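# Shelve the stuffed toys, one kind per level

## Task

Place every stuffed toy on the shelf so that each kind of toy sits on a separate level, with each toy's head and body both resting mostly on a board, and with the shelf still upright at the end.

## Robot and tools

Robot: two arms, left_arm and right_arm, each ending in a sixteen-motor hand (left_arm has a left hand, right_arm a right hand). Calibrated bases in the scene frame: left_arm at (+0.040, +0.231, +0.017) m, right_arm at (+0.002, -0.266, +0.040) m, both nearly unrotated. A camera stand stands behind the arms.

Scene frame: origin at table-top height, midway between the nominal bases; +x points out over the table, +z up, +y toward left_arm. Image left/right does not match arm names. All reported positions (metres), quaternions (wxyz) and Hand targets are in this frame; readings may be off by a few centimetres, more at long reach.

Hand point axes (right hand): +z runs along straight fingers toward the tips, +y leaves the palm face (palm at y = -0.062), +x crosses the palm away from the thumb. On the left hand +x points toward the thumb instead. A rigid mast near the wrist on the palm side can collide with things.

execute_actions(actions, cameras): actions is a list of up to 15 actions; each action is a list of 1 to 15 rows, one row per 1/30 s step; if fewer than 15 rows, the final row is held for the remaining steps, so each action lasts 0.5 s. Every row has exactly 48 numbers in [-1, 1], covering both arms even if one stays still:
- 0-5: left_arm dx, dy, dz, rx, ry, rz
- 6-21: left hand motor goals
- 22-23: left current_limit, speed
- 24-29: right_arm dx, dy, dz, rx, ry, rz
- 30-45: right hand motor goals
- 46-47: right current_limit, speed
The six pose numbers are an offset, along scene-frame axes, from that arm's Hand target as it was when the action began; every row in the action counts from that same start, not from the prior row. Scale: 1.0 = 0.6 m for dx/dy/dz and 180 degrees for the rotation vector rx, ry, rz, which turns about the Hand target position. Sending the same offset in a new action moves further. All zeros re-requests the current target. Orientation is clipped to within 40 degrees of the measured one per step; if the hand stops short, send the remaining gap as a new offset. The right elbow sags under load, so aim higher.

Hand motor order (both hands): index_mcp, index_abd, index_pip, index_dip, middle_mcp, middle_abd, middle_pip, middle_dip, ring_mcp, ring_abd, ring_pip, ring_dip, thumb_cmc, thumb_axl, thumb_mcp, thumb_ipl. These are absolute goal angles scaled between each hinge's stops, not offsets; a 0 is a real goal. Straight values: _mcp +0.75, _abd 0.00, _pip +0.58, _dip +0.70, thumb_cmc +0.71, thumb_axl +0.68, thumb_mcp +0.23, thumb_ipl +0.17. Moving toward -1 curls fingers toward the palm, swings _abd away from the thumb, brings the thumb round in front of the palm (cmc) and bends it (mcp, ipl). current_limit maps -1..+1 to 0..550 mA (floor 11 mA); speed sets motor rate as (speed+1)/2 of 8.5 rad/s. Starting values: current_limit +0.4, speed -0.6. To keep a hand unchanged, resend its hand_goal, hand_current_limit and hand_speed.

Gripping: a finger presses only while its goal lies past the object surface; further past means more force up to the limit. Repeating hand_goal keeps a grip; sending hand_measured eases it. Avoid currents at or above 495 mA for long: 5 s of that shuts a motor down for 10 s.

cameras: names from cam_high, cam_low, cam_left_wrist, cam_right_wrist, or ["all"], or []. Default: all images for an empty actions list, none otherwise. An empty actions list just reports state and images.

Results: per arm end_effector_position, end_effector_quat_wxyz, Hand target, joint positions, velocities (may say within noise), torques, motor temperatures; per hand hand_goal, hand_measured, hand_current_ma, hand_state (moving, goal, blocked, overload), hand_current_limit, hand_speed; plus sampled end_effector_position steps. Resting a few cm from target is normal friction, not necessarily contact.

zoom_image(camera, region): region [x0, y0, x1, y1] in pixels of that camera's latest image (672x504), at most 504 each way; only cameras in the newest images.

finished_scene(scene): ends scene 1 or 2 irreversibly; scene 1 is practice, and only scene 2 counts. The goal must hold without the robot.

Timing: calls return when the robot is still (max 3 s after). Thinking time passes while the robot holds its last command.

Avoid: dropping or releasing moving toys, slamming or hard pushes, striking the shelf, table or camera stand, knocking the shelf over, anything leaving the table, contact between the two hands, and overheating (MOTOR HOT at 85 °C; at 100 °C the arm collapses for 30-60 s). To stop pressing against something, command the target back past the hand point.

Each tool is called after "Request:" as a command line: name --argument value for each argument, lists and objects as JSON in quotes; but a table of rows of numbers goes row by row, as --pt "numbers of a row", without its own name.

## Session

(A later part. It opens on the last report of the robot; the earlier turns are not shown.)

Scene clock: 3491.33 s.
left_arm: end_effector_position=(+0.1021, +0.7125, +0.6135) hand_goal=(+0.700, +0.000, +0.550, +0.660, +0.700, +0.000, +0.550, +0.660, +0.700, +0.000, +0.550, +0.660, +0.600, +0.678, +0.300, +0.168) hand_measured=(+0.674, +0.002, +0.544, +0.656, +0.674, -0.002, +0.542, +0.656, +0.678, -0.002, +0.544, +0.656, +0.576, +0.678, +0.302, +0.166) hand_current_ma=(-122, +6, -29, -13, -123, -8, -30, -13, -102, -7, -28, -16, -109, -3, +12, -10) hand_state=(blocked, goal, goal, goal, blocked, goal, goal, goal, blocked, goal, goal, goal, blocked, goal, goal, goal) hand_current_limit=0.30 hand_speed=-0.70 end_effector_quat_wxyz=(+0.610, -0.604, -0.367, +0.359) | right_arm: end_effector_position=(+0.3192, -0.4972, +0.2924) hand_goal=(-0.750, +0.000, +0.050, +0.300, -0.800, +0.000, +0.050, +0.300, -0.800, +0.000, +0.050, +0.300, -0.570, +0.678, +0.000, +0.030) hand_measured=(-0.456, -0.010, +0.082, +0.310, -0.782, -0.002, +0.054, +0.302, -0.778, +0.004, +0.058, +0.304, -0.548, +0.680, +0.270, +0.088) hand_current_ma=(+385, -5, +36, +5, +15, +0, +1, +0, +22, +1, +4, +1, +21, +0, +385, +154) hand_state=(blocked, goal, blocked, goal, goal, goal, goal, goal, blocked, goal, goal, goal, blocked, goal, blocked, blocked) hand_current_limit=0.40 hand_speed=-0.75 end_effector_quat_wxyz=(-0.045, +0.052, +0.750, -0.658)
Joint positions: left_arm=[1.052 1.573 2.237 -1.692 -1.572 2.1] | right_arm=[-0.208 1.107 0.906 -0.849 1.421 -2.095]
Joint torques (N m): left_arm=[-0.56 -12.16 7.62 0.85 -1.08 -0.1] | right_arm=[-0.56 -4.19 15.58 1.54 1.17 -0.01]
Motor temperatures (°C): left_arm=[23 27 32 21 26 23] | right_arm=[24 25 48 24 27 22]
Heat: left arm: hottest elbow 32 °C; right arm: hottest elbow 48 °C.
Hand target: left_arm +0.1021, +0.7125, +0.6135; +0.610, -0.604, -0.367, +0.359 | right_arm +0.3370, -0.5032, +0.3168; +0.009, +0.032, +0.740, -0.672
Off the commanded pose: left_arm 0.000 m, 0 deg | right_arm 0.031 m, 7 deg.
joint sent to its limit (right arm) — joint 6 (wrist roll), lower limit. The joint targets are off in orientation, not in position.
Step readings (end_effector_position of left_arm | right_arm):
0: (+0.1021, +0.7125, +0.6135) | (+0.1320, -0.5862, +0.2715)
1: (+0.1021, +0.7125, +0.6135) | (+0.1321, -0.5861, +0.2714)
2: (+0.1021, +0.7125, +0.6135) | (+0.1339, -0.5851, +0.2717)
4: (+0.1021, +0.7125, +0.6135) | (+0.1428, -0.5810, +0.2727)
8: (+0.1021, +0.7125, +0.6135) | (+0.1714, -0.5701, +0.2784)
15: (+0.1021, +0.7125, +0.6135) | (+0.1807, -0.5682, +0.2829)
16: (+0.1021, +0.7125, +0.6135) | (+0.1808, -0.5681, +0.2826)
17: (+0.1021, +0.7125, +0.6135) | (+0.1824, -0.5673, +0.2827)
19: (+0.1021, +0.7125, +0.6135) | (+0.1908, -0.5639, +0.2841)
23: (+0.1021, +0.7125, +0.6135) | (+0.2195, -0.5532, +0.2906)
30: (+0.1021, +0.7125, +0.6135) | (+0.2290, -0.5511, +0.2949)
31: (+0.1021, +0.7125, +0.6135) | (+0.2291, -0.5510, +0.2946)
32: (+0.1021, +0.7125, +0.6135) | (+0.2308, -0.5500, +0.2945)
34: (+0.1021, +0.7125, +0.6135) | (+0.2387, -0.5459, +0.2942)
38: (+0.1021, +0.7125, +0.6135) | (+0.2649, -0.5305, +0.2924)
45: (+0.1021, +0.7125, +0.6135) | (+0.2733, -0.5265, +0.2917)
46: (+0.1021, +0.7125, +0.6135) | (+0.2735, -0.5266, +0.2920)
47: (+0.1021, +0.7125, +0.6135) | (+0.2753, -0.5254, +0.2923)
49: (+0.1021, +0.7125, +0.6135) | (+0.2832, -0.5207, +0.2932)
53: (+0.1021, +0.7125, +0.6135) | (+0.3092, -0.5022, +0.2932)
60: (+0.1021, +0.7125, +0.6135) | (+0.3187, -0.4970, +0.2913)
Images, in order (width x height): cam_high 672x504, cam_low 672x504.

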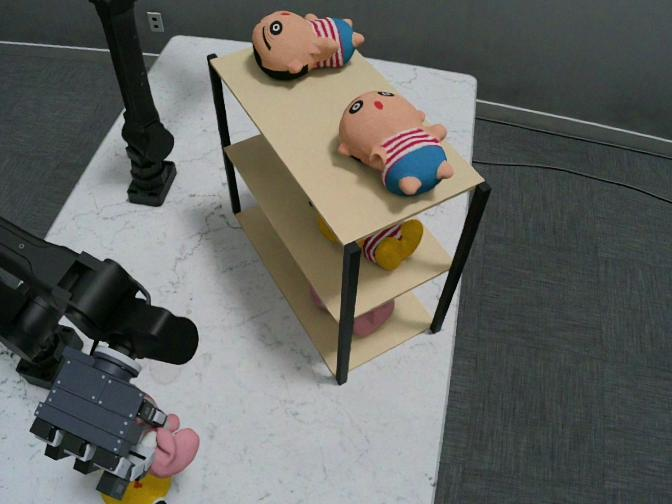

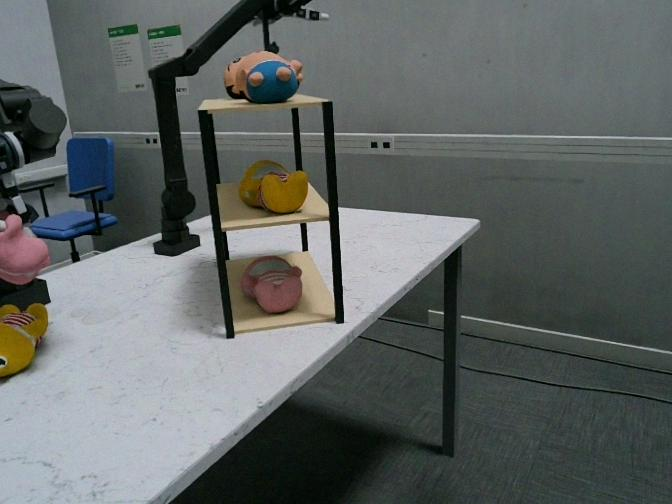

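Request:
execute_actions --actions '[[[0,0,0,0,0,0,0.7,0,0.55,0.66,0.7,0,0.55,0.66,0.7,0,0.55,0.66,0.6,0.678,0.3,0.168,0.3,-0.7,0.081,0.04,0,0,0,0.025,-0.75,0,0.05,0.3,-0.8,0,0.05,0.3,-0.8,0,0.05,0.3,-0.57,0.678,0.0,0.03,0.4,-0.75]],[[0,0,0,0,0,0,0.7,0,0.55,0.66,0.7,0,0.55,0.66,0.7,0,0.55,0.66,0.6,0.678,0.3,0.168,0.3,-0.7,0.081,0.04,-0.02,0,0,0.025,-0.75,0,0.05,0.3,-0.8,0,0.05,0.3,-0.8,0,0.05,0.3,-0.57,0.678,0.0,0.03,0.4,-0.75]],[[0,0,0,0,0,0,0.7,0,0.55,0.66,0.7,0,0.55,0.66,0.7,0,0.55,0.66,0.6,0.678,0.3,0.168,0.3,-0.7,0,0,-0.06,0,0,0,-0.75,0,0.05,0.3,-0.8,0,0.05,0.3,-0.8,0,0.05,0.3,-0.57,0.678,0.0,0.03,0.4,-0.75]]]' --cameras '["cam_high","cam_low"]'

Request:
zoom_image --camera "cam_high" --region '[50, 330, 250, 504]'

Request:
zoom_image --camera "cam_low" --region '[0, 130, 200, 400]'

Scene clock: 3502.33 s.
left_arm: end_effector_position=(+0.1021, +0.7125, +0.6135) hand_goal=(+0.700, +0.000, +0.550, +0.660, +0.700, +0.000, +0.550, +0.660, +0.700, +0.000, +0.550, +0.660, +0.600, +0.678, +0.300, +0.168) hand_measured=(+0.674, +0.002, +0.544, +0.656, +0.674, -0.002, +0.542, +0.656, +0.678, -0.002, +0.544, +0.656, +0.576, +0.678, +0.302, +0.166) hand_current_ma=(-122, +6, -29, -13, -123, -8, -30, -13, -102, -7, -28, -16, -109, -3, +12, -10) hand_state=(blocked, goal, goal, goal, blocked, goal, goal, goal, blocked, goal, goal, goal, blocked, goal, goal, goal) hand_current_limit=0.30 hand_speed=-0.70 end_effector_quat_wxyz=(+0.610, -0.604, -0.367, +0.359) | right_arm: end_effector_position=(+0.4320, -0.4526, +0.2734) hand_goal=(-0.750, +0.000, +0.050, +0.300, -0.800, +0.000, +0.050, +0.300, -0.800, +0.000, +0.050, +0.300, -0.570, +0.678, +0.000, +0.030) hand_measured=(-0.456, -0.010, +0.082, +0.310, -0.782, -0.002, +0.054, +0.302, -0.778, +0.004, +0.058, +0.304, -0.548, +0.680, +0.270, +0.088) hand_current_ma=(+385, -5, +36, +5, +15, +0, +1, +0, +22, +1, +4, +1, +21, +0, +385, +154) hand_state=(blocked, goal, blocked, goal, goal, goal, goal, goal, blocked, goal, goal, goal, blocked, goal, blocked, blocked) hand_current_limit=0.40 hand_speed=-0.75 end_effector_quat_wxyz=(+0.026, +0.013, +0.752, -0.658)
Joint positions: left_arm=[1.052 1.573 2.237 -1.692 -1.572 2.1] | right_arm=[-0.061 1.323 1.023 -0.693 1.412 -2.097]
Joint torques (N m): left_arm=[-0.62 -12.16 7.62 0.85 -1.08 -0.1] | right_arm=[-0.79 -7.41 9.96 1.68 0.88 0.02]
Heat: left arm: hottest elbow 32 °C; right arm: hottest elbow 48 °C.
Hand target: left_arm +0.1021, +0.7125, +0.6135; +0.610, -0.604, -0.367, +0.359 | right_arm +0.4342, -0.4551, +0.2688; +0.062, -0.026, +0.740, -0.669
Off the commanded pose: left_arm 0.000 m, 0 deg | right_arm 0.006 m, 6 deg.
joint sent to its limit (right arm) — joint 6 (wrist roll), lower limit. The joint targets are off in orientation, not in position.
Step readings (end_effector_position of left_arm | right_arm):
0: (+0.1021, +0.7125, +0.6135) | (+0.3192, -0.4972, +0.2924)
1: (+0.1021, +0.7125, +0.6135) | (+0.3193, -0.4972, +0.2926)
2: (+0.1021, +0.7125, +0.6135) | (+0.3210, -0.4961, +0.2927)
4: (+0.1021, +0.7125, +0.6135) | (+0.3288, -0.4933, +0.2935)
8: (+0.1021, +0.7125, +0.6135) | (+0.3555, -0.4798, +0.2942)
15: (+0.1021, +0.7125, +0.6135) | (+0.3660, -0.4745, +0.2919)
16: (+0.1021, +0.7125, +0.6135) | (+0.3663, -0.4745, +0.2923)
17: (+0.1021, +0.7125, +0.6135) | (+0.3680, -0.4737, +0.2923)
19: (+0.1021, +0.7125, +0.6135) | (+0.3767, -0.4712, +0.2923)
23: (+0.1021, +0.7125, +0.6135) | (+0.4030, -0.4583, +0.2867)
30: (+0.1021, +0.7125, +0.6135) | (+0.4127, -0.4517, +0.2784)
31: (+0.1021, +0.7125, +0.6135) | (+0.4128, -0.4517, +0.2785)
32: (+0.1021, +0.7125, +0.6135) | (+0.4143, -0.4518, +0.2791)
34: (+0.1021, +0.7125, +0.6135) | (+0.4193, -0.4522, +0.2797)
38: (+0.1021, +0.7125, +0.6135) | (+0.4279, -0.4525, +0.2764)
45: (+0.1021, +0.7125, +0.6135) | (+0.4316, -0.4526, +0.2732)
Images, in order (width x height): cam_high 672x504, cam_low 672x504.

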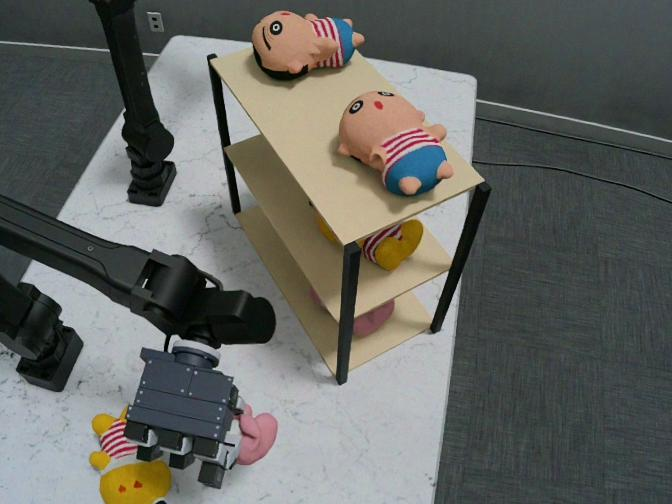

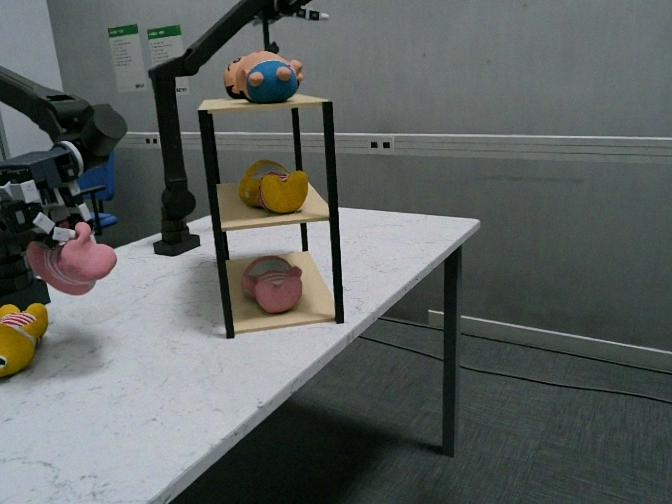

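Scaled by 2.520 from the camera's 672x504 image, which has a finer 960x720 frame.

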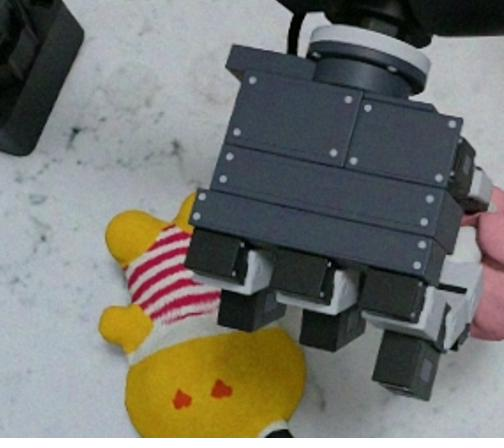

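Scaled by 1.867 from the camera's 672x504 image, which has a finer 960x720 frame.

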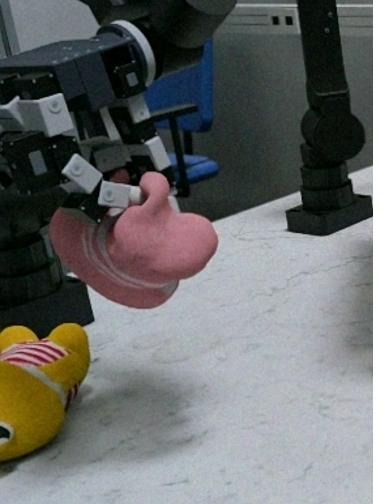

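Request:
execute_actions --actions '[[[0,0,0,0,0,0,0.7,0,0.55,0.66,0.7,0,0.55,0.66,0.7,0,0.55,0.66,0.6,0.678,0.3,0.168,0.3,-0.7,0.08,0.02,-0.03,0,0,0.02,-0.75,0,0.05,0.3,-0.8,0,0.05,0.3,-0.8,0,0.05,0.3,-0.57,0.678,0.0,0.03,0.4,-0.75]],[[0,0,0,0,0,0,0.7,0,0.55,0.66,0.7,0,0.55,0.66,0.7,0,0.55,0.66,0.6,0.678,0.3,0.168,0.3,-0.7,0,0,-0.07,0,0,0,-0.75,0,0.05,0.3,-0.8,0,0.05,0.3,-0.8,0,0.05,0.3,-0.57,0.678,0.0,0.03,0.4,-0.75]],[[0,0,0,0,0,0,0.7,0,0.55,0.66,0.7,0,0.55,0.66,0.7,0,0.55,0.66,0.6,0.678,0.3,0.168,0.3,-0.7,0,0,-0.06,0,0,0,-0.75,0,0.05,0.3,-0.8,0,0.05,0.3,-0.8,0,0.05,0.3,-0.57,0.678,0.0,0.03,0.4,-0.75]]]' --cameras '["cam_high","cam_low"]'

Request:
zoom_image --camera "cam_low" --region '[0, 130, 200, 400]'

Scene clock: 3515.40 s.
left_arm: end_effector_position=(+0.1021, +0.7125, +0.6135) hand_goal=(+0.700, +0.000, +0.550, +0.660, +0.700, +0.000, +0.550, +0.660, +0.700, +0.000, +0.550, +0.660, +0.600, +0.678, +0.300, +0.168) hand_measured=(+0.674, +0.002, +0.544, +0.656, +0.674, -0.002, +0.542, +0.656, +0.678, -0.002, +0.544, +0.656, +0.576, +0.678, +0.302, +0.166) hand_current_ma=(-122, +6, -29, -13, -123, -8, -30, -13, -102, -7, -28, -16, -109, -3, +12, -10) hand_state=(blocked, goal, goal, goal, blocked, goal, goal, goal, blocked, goal, goal, goal, blocked, goal, goal, goal) hand_current_limit=0.30 hand_speed=-0.70 end_effector_quat_wxyz=(+0.610, -0.604, -0.367, +0.359) | right_arm: end_effector_position=(+0.4776, -0.4442, +0.1731) hand_goal=(-0.750, +0.000, +0.050, +0.300, -0.800, +0.000, +0.050, +0.300, -0.800, +0.000, +0.050, +0.300, -0.570, +0.678, +0.000, +0.030) hand_measured=(-0.456, -0.010, +0.082, +0.310, -0.782, -0.002, +0.054, +0.302, -0.778, +0.004, +0.058, +0.304, -0.548, +0.680, +0.270, +0.088) hand_current_ma=(+385, -5, +36, +5, +15, +0, +1, +0, +22, +1, +4, +1, +21, +0, +385, +154) hand_state=(blocked, goal, blocked, goal, goal, goal, goal, goal, blocked, goal, goal, goal, blocked, goal, blocked, blocked) hand_current_limit=0.40 hand_speed=-0.75 end_effector_quat_wxyz=(+0.033, +0.000, +0.758, -0.652)
Joint positions: left_arm=[1.052 1.573 2.237 -1.692 -1.572 2.1] | right_arm=[-0.042 1.546 0.974 -0.429 1.393 -2.097]
Joint torques (N m): left_arm=[-0.62 -12.1 7.62 0.83 -1.08 -0.1] | right_arm=[-0.21 -8.82 9.37 1.74 1.08 0.02]
Heat: left arm: hottest elbow 32 °C; right arm: hottest elbow 46 °C.
Hand target: left_arm +0.1021, +0.7125, +0.6135; +0.610, -0.604, -0.367, +0.359 | right_arm +0.4823, -0.4431, +0.1730; +0.083, -0.049, +0.739, -0.667
Off the commanded pose: left_arm 0.000 m, 0 deg | right_arm 0.005 m, 8 deg.
joint sent to its limit (right arm) — joint 6 (wrist roll), lower limit. The joint targets are off in orientation, not in position.
Step readings (end_effector_position of left_arm | right_arm):
0: (+0.1021, +0.7125, +0.6135) | (+0.4320, -0.4526, +0.2734)
1: (+0.1021, +0.7125, +0.6135) | (+0.4322, -0.4526, +0.2732)
2: (+0.1021, +0.7125, +0.6135) | (+0.4333, -0.4526, +0.2723)
4: (+0.1021, +0.7125, +0.6135) | (+0.4387, -0.4513, +0.2657)
8: (+0.1021, +0.7125, +0.6135) | (+0.4503, -0.4472, +0.2367)
15: (+0.1021, +0.7125, +0.6135) | (+0.4558, -0.4439, +0.2209)
16: (+0.1021, +0.7125, +0.6135) | (+0.4565, -0.4439, +0.2217)
17: (+0.1021, +0.7125, +0.6135) | (+0.4585, -0.4441, +0.2226)
19: (+0.1021, +0.7125, +0.6135) | (+0.4642, -0.4443, +0.2232)
23: (+0.1021, +0.7125, +0.6135) | (+0.4732, -0.4447, +0.2182)
30: (+0.1021, +0.7125, +0.6135) | (+0.4773, -0.4445, +0.2118)
31: (+0.1021, +0.7125, +0.6135) | (+0.4776, -0.4446, +0.2120)
32: (+0.1021, +0.7125, +0.6135) | (+0.4786, -0.4446, +0.2114)
34: (+0.1021, +0.7125, +0.6135) | (+0.4800, -0.4447, +0.2076)
38: (+0.1021, +0.7125, +0.6135) | (+0.4781, -0.4442, +0.1879)
45: (+0.1021, +0.7125, +0.6135) | (+0.4767, -0.4441, +0.1727)
Images, in order (width x height): cam_high 672x504, cam_low 672x504.

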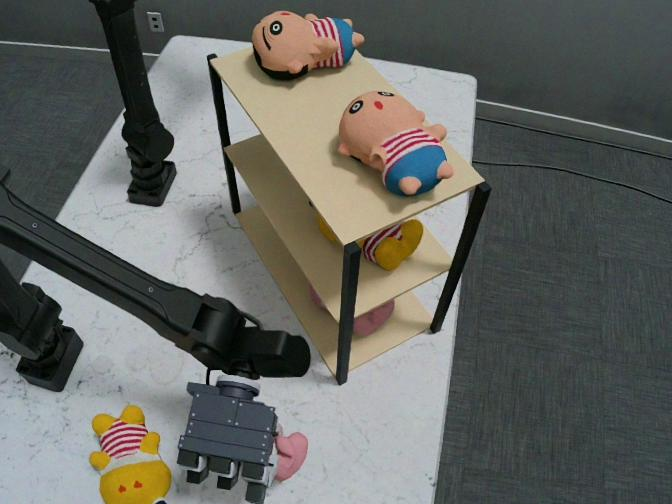

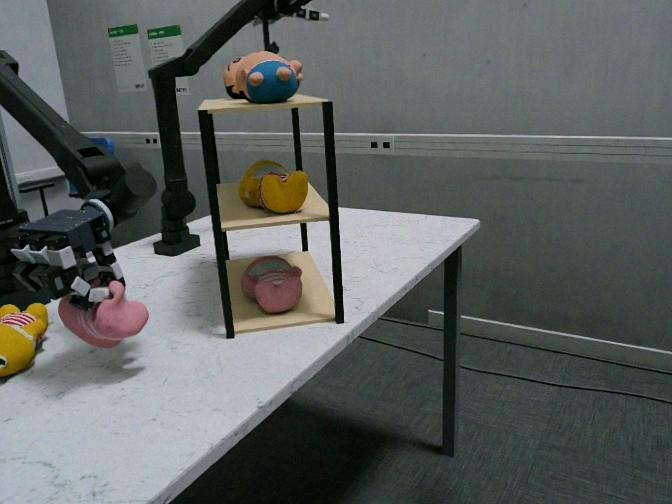

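Scaled by 1.867 from the camera's 672x504 image, which has a finer 960x720 frame.

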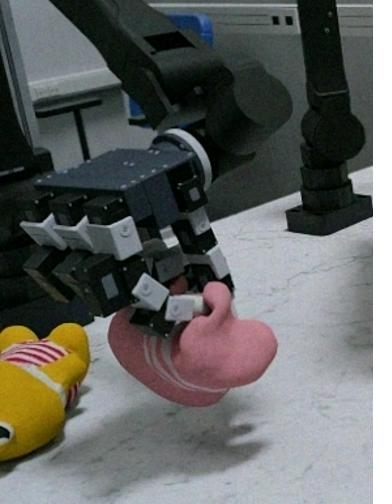

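Request:
execute_actions --actions '[[[0,0,0,0,0,0,0.7,0,0.55,0.66,0.7,0,0.55,0.66,0.7,0,0.55,0.66,0.6,0.678,0.3,0.168,0.3,-0.7,0,0,-0.03,0,0,0,-0.75,0,0.05,0.3,-0.8,0,0.05,0.3,-0.8,0,0.05,0.3,-0.57,0.678,0,0.03,0.4,-0.75]],[[0,0,0,0,0,0,0.7,0,0.55,0.66,0.7,0,0.55,0.66,0.7,0,0.55,0.66,0.6,0.678,0.3,0.168,0.3,-0.7,0,0,-0.03,0,0,0,-0.75,0,0.05,0.3,-0.8,0,0.05,0.3,-0.8,0,0.05,0.3,-0.57,0.678,0,0.03,0.4,-0.75]]]' --cameras '["cam_low","cam_high"]'

Request:
zoom_image --camera "cam_low" --region '[0, 130, 250, 400]'

Scene clock: 3579.37 s.
left_arm: end_effector_position=(+0.1021, +0.7125, +0.6135) hand_goal=(+0.700, +0.000, +0.550, +0.660, +0.700, +0.000, +0.550, +0.660, +0.700, +0.000, +0.550, +0.660, +0.600, +0.678, +0.300, +0.168) hand_measured=(+0.674, +0.002, +0.544, +0.656, +0.674, -0.002, +0.542, +0.656, +0.678, -0.002, +0.544, +0.656, +0.576, +0.678, +0.302, +0.166) hand_current_ma=(-122, +6, -29, -13, -123, -8, -30, -13, -102, -7, -28, -16, -109, -3, +12, -10) hand_state=(blocked, goal, goal, goal, blocked, goal, goal, goal, blocked, goal, goal, goal, blocked, goal, goal, goal) hand_current_limit=0.30 hand_speed=-0.70 end_effector_quat_wxyz=(+0.610, -0.604, -0.367, +0.359) | right_arm: end_effector_position=(+0.4792, -0.4442, +0.1405) hand_goal=(-0.750, +0.000, +0.050, +0.300, -0.800, +0.000, +0.050, +0.300, -0.800, +0.000, +0.050, +0.300, -0.570, +0.678, +0.000, +0.030) hand_measured=(-0.456, -0.010, +0.082, +0.310, -0.782, -0.002, +0.054, +0.302, -0.778, +0.004, +0.058, +0.304, -0.548, +0.680, +0.270, +0.088) hand_current_ma=(+385, -5, +36, +5, +15, +0, +1, +0, +22, +1, +4, +1, +21, +0, +385, +154) hand_state=(blocked, goal, blocked, goal, goal, goal, goal, goal, blocked, goal, goal, goal, blocked, goal, blocked, blocked) hand_current_limit=0.40 hand_speed=-0.75 end_effector_quat_wxyz=(+0.036, +0.003, +0.758, -0.652)
Joint positions: left_arm=[1.052 1.573 2.237 -1.692 -1.572 2.1] | right_arm=[-0.042 1.602 0.936 -0.327 1.393 -2.097]
Joint torques (N m): left_arm=[-0.62 -12.1 7.64 0.88 -1.08 -0.1] | right_arm=[-0.21 -8.88 8.57 1.87 1.03 0.02]
Motor temperatures (°C): left_arm=[23 27 32 21 26 23] | right_arm=[24 27 43 24 28 22]
Heat: left arm: hottest elbow 32 °C; right arm: hottest elbow 43 °C.
Hand target: left_arm +0.1021, +0.7125, +0.6135; +0.610, -0.604, -0.367, +0.359 | right_arm +0.4823, -0.4431, +0.1369; +0.083, -0.049, +0.739, -0.667
Off the commanded pose: left_arm 0.000 m, 0 deg | right_arm 0.005 m, 8 deg.
joint sent to its limit (right arm) — joint 6 (wrist roll), lower limit. The joint targets are off in orientation, not in position.
Step readings (end_effector_position of left_arm | right_arm):
0: (+0.1021, +0.7125, +0.6135) | (+0.4776, -0.4442, +0.1731)
1: (+0.1021, +0.7125, +0.6135) | (+0.4777, -0.4442, +0.1732)
2: (+0.1021, +0.7125, +0.6135) | (+0.4781, -0.4442, +0.1730)
4: (+0.1021, +0.7125, +0.6135) | (+0.4798, -0.4443, +0.1724)
8: (+0.1021, +0.7125, +0.6135) | (+0.4804, -0.4443, +0.1664)
15: (+0.1021, +0.7125, +0.6135) | (+0.4789, -0.4442, +0.1590)
16: (+0.1021, +0.7125, +0.6135) | (+0.4791, -0.4442, +0.1591)
17: (+0.1021, +0.7125, +0.6135) | (+0.4796, -0.4443, +0.1591)
19: (+0.1021, +0.7125, +0.6135) | (+0.4811, -0.4443, +0.1575)
23: (+0.1021, +0.7125, +0.6135) | (+0.4805, -0.4443, +0.1483)
30: (+0.1021, +0.7125, +0.6135) | (+0.4787, -0.4442, +0.1402)
Images, in order (width x height): cam_high 672x504, cam_low 672x504.

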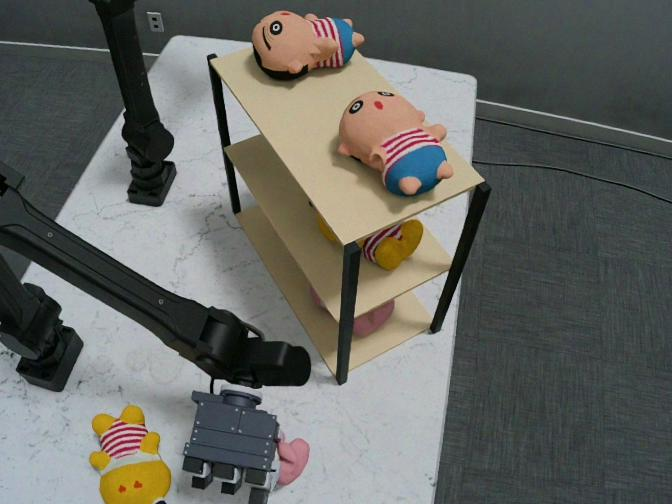

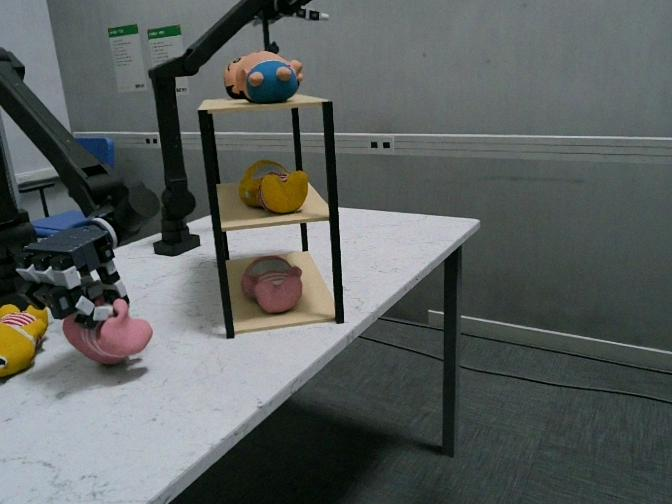

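Scaled by 1.867 from the camera's 672x504 image, which has a finer 960x720 frame.

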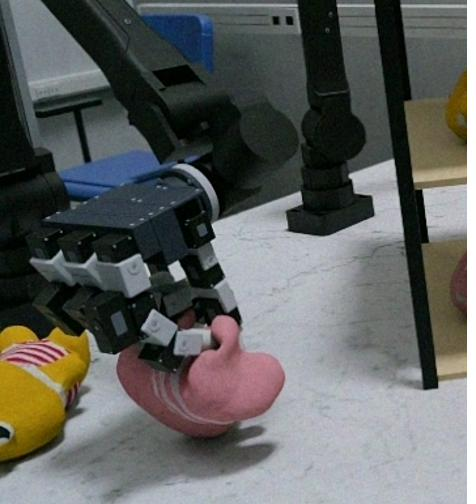

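Request:
execute_actions --actions '[[[0,0,0,0,0,0,0.7,0,0.55,0.66,0.7,0,0.55,0.66,0.7,0,0.55,0.66,0.6,0.678,0.3,0.168,0.3,-0.7,0,0,-0.03,0,0,0,-0.75,0,0.05,0.3,-0.8,0,0.05,0.3,-0.8,0,0.05,0.3,-0.57,0.678,0,0.03,0.4,-0.75]]]' --cameras '["cam_low"]'

Request:
zoom_image --camera "cam_low" --region '[0, 200, 200, 400]'

Scene clock: 3584.17 s.
left_arm: end_effector_position=(+0.1021, +0.7125, +0.6135) hand_goal=(+0.700, +0.000, +0.550, +0.660, +0.700, +0.000, +0.550, +0.660, +0.700, +0.000, +0.550, +0.660, +0.600, +0.678, +0.300, +0.168) hand_measured=(+0.674, +0.002, +0.544, +0.656, +0.674, -0.002, +0.542, +0.656, +0.678, -0.002, +0.544, +0.656, +0.576, +0.678, +0.302, +0.166) hand_current_ma=(-122, +6, -29, -13, -123, -8, -30, -13, -102, -7, -28, -16, -109, -3, +12, -10) hand_state=(blocked, goal, goal, goal, blocked, goal, goal, goal, blocked, goal, goal, goal, blocked, goal, goal, goal) hand_current_limit=0.30 hand_speed=-0.70 end_effector_quat_wxyz=(+0.610, -0.604, -0.367, +0.359) | right_arm: end_effector_position=(+0.4826, -0.4444, +0.1286) hand_goal=(-0.750, +0.000, +0.050, +0.300, -0.800, +0.000, +0.050, +0.300, -0.800, +0.000, +0.050, +0.300, -0.570, +0.678, +0.000, +0.030) hand_measured=(-0.456, -0.010, +0.082, +0.310, -0.784, -0.002, +0.054, +0.302, -0.778, +0.004, +0.058, +0.304, -0.548, +0.680, +0.270, +0.088) hand_current_ma=(+385, -5, +36, +5, +14, +0, +1, +0, +22, +1, +4, +1, +21, +0, +385, +154) hand_state=(blocked, goal, blocked, goal, goal, goal, goal, goal, blocked, goal, goal, goal, blocked, goal, blocked, blocked) hand_current_limit=0.40 hand_speed=-0.75 end_effector_quat_wxyz=(+0.042, +0.008, +0.757, -0.652)
Joint positions: left_arm=[1.052 1.573 2.237 -1.692 -1.572 2.1] | right_arm=[-0.042 1.628 0.925 -0.274 1.393 -2.097]
Joint torques (N m): left_arm=[-0.62 -12.16 7.62 0.84 -1.09 -0.1] | right_arm=[-0.21 -8.53 7.72 1.91 0.93 0.03]
Heat: left arm: hottest elbow 32 °C; right arm: hottest elbow 43 °C.
Hand target: left_arm +0.1021, +0.7125, +0.6135; +0.610, -0.604, -0.367, +0.359 | right_arm +0.4822, -0.4431, +0.1188; +0.083, -0.049, +0.739, -0.667
Off the commanded pose: left_arm 0.000 m, 0 deg | right_arm 0.010 m, 8 deg.
joint sent to its limit (right arm) — joint 6 (wrist roll), lower limit. The joint targets are off in orientation, not in position.
Step readings (end_effector_position of left_arm | right_arm):
0: (+0.1021, +0.7125, +0.6135) | (+0.4792, -0.4442, +0.1405)
1: (+0.1021, +0.7125, +0.6135) | (+0.4793, -0.4442, +0.1405)
2: (+0.1021, +0.7125, +0.6135) | (+0.4798, -0.4443, +0.1403)
4: (+0.1021, +0.7125, +0.6135) | (+0.4812, -0.4443, +0.1389)
8: (+0.1021, +0.7125, +0.6135) | (+0.4818, -0.4444, +0.1313)
15: (+0.1021, +0.7125, +0.6135) | (+0.4824, -0.4444, +0.1285)
Images, in order (width x height): cam_low 672x504.

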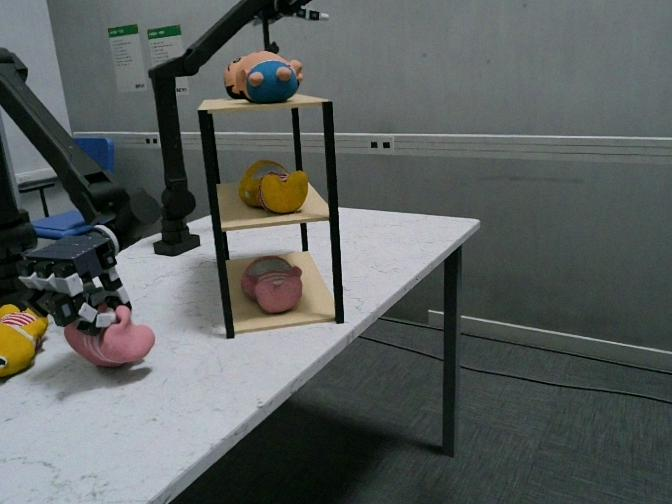

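Scaled by 2.520 from the camera's 672x504 image, which has a finer 960x720 frame.

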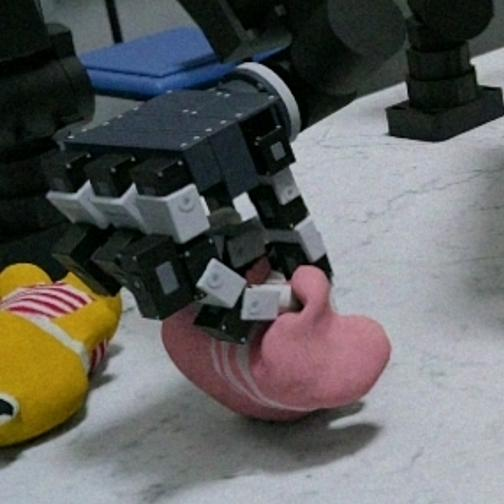

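Request:
execute_actions --actions '[[[0,0,0,0,0,0,0.7,0,0.55,0.66,0.7,0,0.55,0.66,0.7,0,0.55,0.66,0.6,0.678,0.3,0.168,0.3,-0.7,0,0,-0.01,0,0,0,-0.5,0,0.05,0.3,-0.6,0,0.05,0.3,-0.6,0,0.05,0.3,-0.57,0.678,0.15,0.06,0.3,-0.8]],[[0,0,0,0,0,0,0.7,0,0.55,0.66,0.7,0,0.55,0.66,0.7,0,0.55,0.66,0.6,0.678,0.3,0.168,0.3,-0.7,0,0,-0.004,0,0,0,-0.4,0,0.06,0.31,-0.5,0,0.05,0.3,-0.5,0,0.05,0.3,-0.57,0.678,0.22,0.08,0.25,-0.8]],[[0,0,0,0,0,0,0.7,0,0.55,0.66,0.7,0,0.55,0.66,0.7,0,0.55,0.66,0.6,0.678,0.3,0.168,0.3,-0.7,0,0,-0.006,0,0,0,-0.3,0,0.08,0.32,-0.4,0,0.05,0.3,-0.4,0,0.05,0.3,-0.57,0.678,0.28,0.1,0.25,-0.8]]]' --cameras '["cam_low"]'

Request:
zoom_image --camera "cam_low" --region '[0, 200, 200, 400]'

Scene clock: 3593.00 s.
left_arm: end_effector_position=(+0.1021, +0.7125, +0.6135) hand_goal=(+0.700, +0.000, +0.550, +0.660, +0.700, +0.000, +0.550, +0.660, +0.700, +0.000, +0.550, +0.660, +0.600, +0.678, +0.300, +0.168) hand_measured=(+0.674, +0.002, +0.544, +0.656, +0.674, -0.002, +0.542, +0.656, +0.678, -0.002, +0.544, +0.656, +0.576, +0.678, +0.302, +0.166) hand_current_ma=(-122, +6, -29, -13, -123, -8, -30, -13, -102, -7, -28, -16, -109, -3, +12, -10) hand_state=(blocked, goal, goal, goal, blocked, goal, goal, goal, blocked, goal, goal, goal, blocked, goal, goal, goal) hand_current_limit=0.30 hand_speed=-0.70 end_effector_quat_wxyz=(+0.610, -0.604, -0.367, +0.359) | right_arm: end_effector_position=(+0.4821, -0.4444, +0.1165) hand_goal=(-0.300, +0.000, +0.080, +0.320, -0.400, +0.000, +0.050, +0.300, -0.400, +0.000, +0.050, +0.300, -0.570, +0.678, +0.280, +0.100) hand_measured=(-0.304, +0.002, +0.084, +0.320, -0.402, +0.000, +0.048, +0.300, -0.402, +0.002, +0.050, +0.300, -0.574, +0.680, +0.278, +0.102) hand_current_ma=(-1, +1, +1, +0, +0, +0, +0, +0, +0, +1, +0, +0, -2, +0, -1, +1) hand_state=(goal, goal, goal, goal, goal, goal, goal, goal, goal, goal, goal, goal, goal, goal, goal, goal) hand_current_limit=0.25 hand_speed=-0.80 end_effector_quat_wxyz=(+0.041, +0.007, +0.757, -0.652)
Joint positions: left_arm=[1.052 1.573 2.237 -1.692 -1.572 2.1] | right_arm=[-0.042 1.65 0.913 -0.242 1.393 -2.097]
Joint torques (N m): left_arm=[-0.67 -12.1 7.64 0.87 -1.08 -0.1] | right_arm=[-0.21 -8.53 7.61 1.8 1.01 0.03]
Heat: left arm: hottest elbow 32 °C; right arm: hottest elbow 43 °C.
Hand target: left_arm +0.1021, +0.7125, +0.6135; +0.610, -0.604, -0.367, +0.359 | right_arm +0.4822, -0.4431, +0.1069; +0.083, -0.049, +0.739, -0.667
Off the commanded pose: left_arm 0.000 m, 0 deg | right_arm 0.010 m, 8 deg.
joint sent to its limit (right arm) — joint 6 (wrist roll), lower limit. The joint targets are off in orientation, not in position.
Step readings (end_effector_position of left_arm | right_arm):
0: (+0.1021, +0.7125, +0.6135) | (+0.4826, -0.4444, +0.1286)
1: (+0.1021, +0.7125, +0.6135) | (+0.4826, -0.4444, +0.1286)
2: (+0.1021, +0.7125, +0.6135) | (+0.4829, -0.4444, +0.1288)
4: (+0.1021, +0.7125, +0.6135) | (+0.4836, -0.4444, +0.1284)
8: (+0.1021, +0.7125, +0.6135) | (+0.4842, -0.4445, +0.1262)
15: (+0.1021, +0.7125, +0.6135) | (+0.4832, -0.4444, +0.1239)
16: (+0.1021, +0.7125, +0.6135) | (+0.4833, -0.4444, +0.1240)
17: (+0.1021, +0.7125, +0.6135) | (+0.4834, -0.4444, +0.1240)
19: (+0.1021, +0.7125, +0.6135) | (+0.4838, -0.4445, +0.1242)
23: (+0.1021, +0.7125, +0.6135) | (+0.4842, -0.4445, +0.1236)
30: (+0.1021, +0.7125, +0.6135) | (+0.4843, -0.4445, +0.1231)
31: (+0.1021, +0.7125, +0.6135) | (+0.4843, -0.4445, +0.1231)
32: (+0.1021, +0.7125, +0.6135) | (+0.4844, -0.4445, +0.1231)
34: (+0.1021, +0.7125, +0.6135) | (+0.4849, -0.4445, +0.1228)
38: (+0.1021, +0.7125, +0.6135) | (+0.4844, -0.4445, +0.1207)
45: (+0.1021, +0.7125, +0.6135) | (+0.4821, -0.4444, +0.1165)
Images, in order (width x height): cam_low 672x504.

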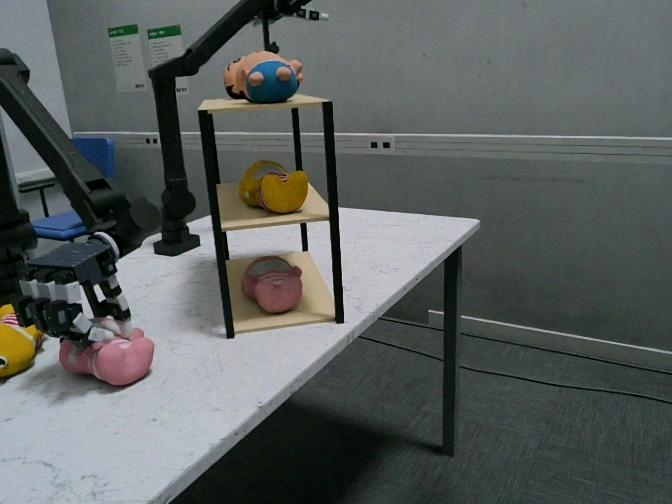

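Scaled by 2.520 from the camera's 672x504 image, which has a finer 960x720 frame.

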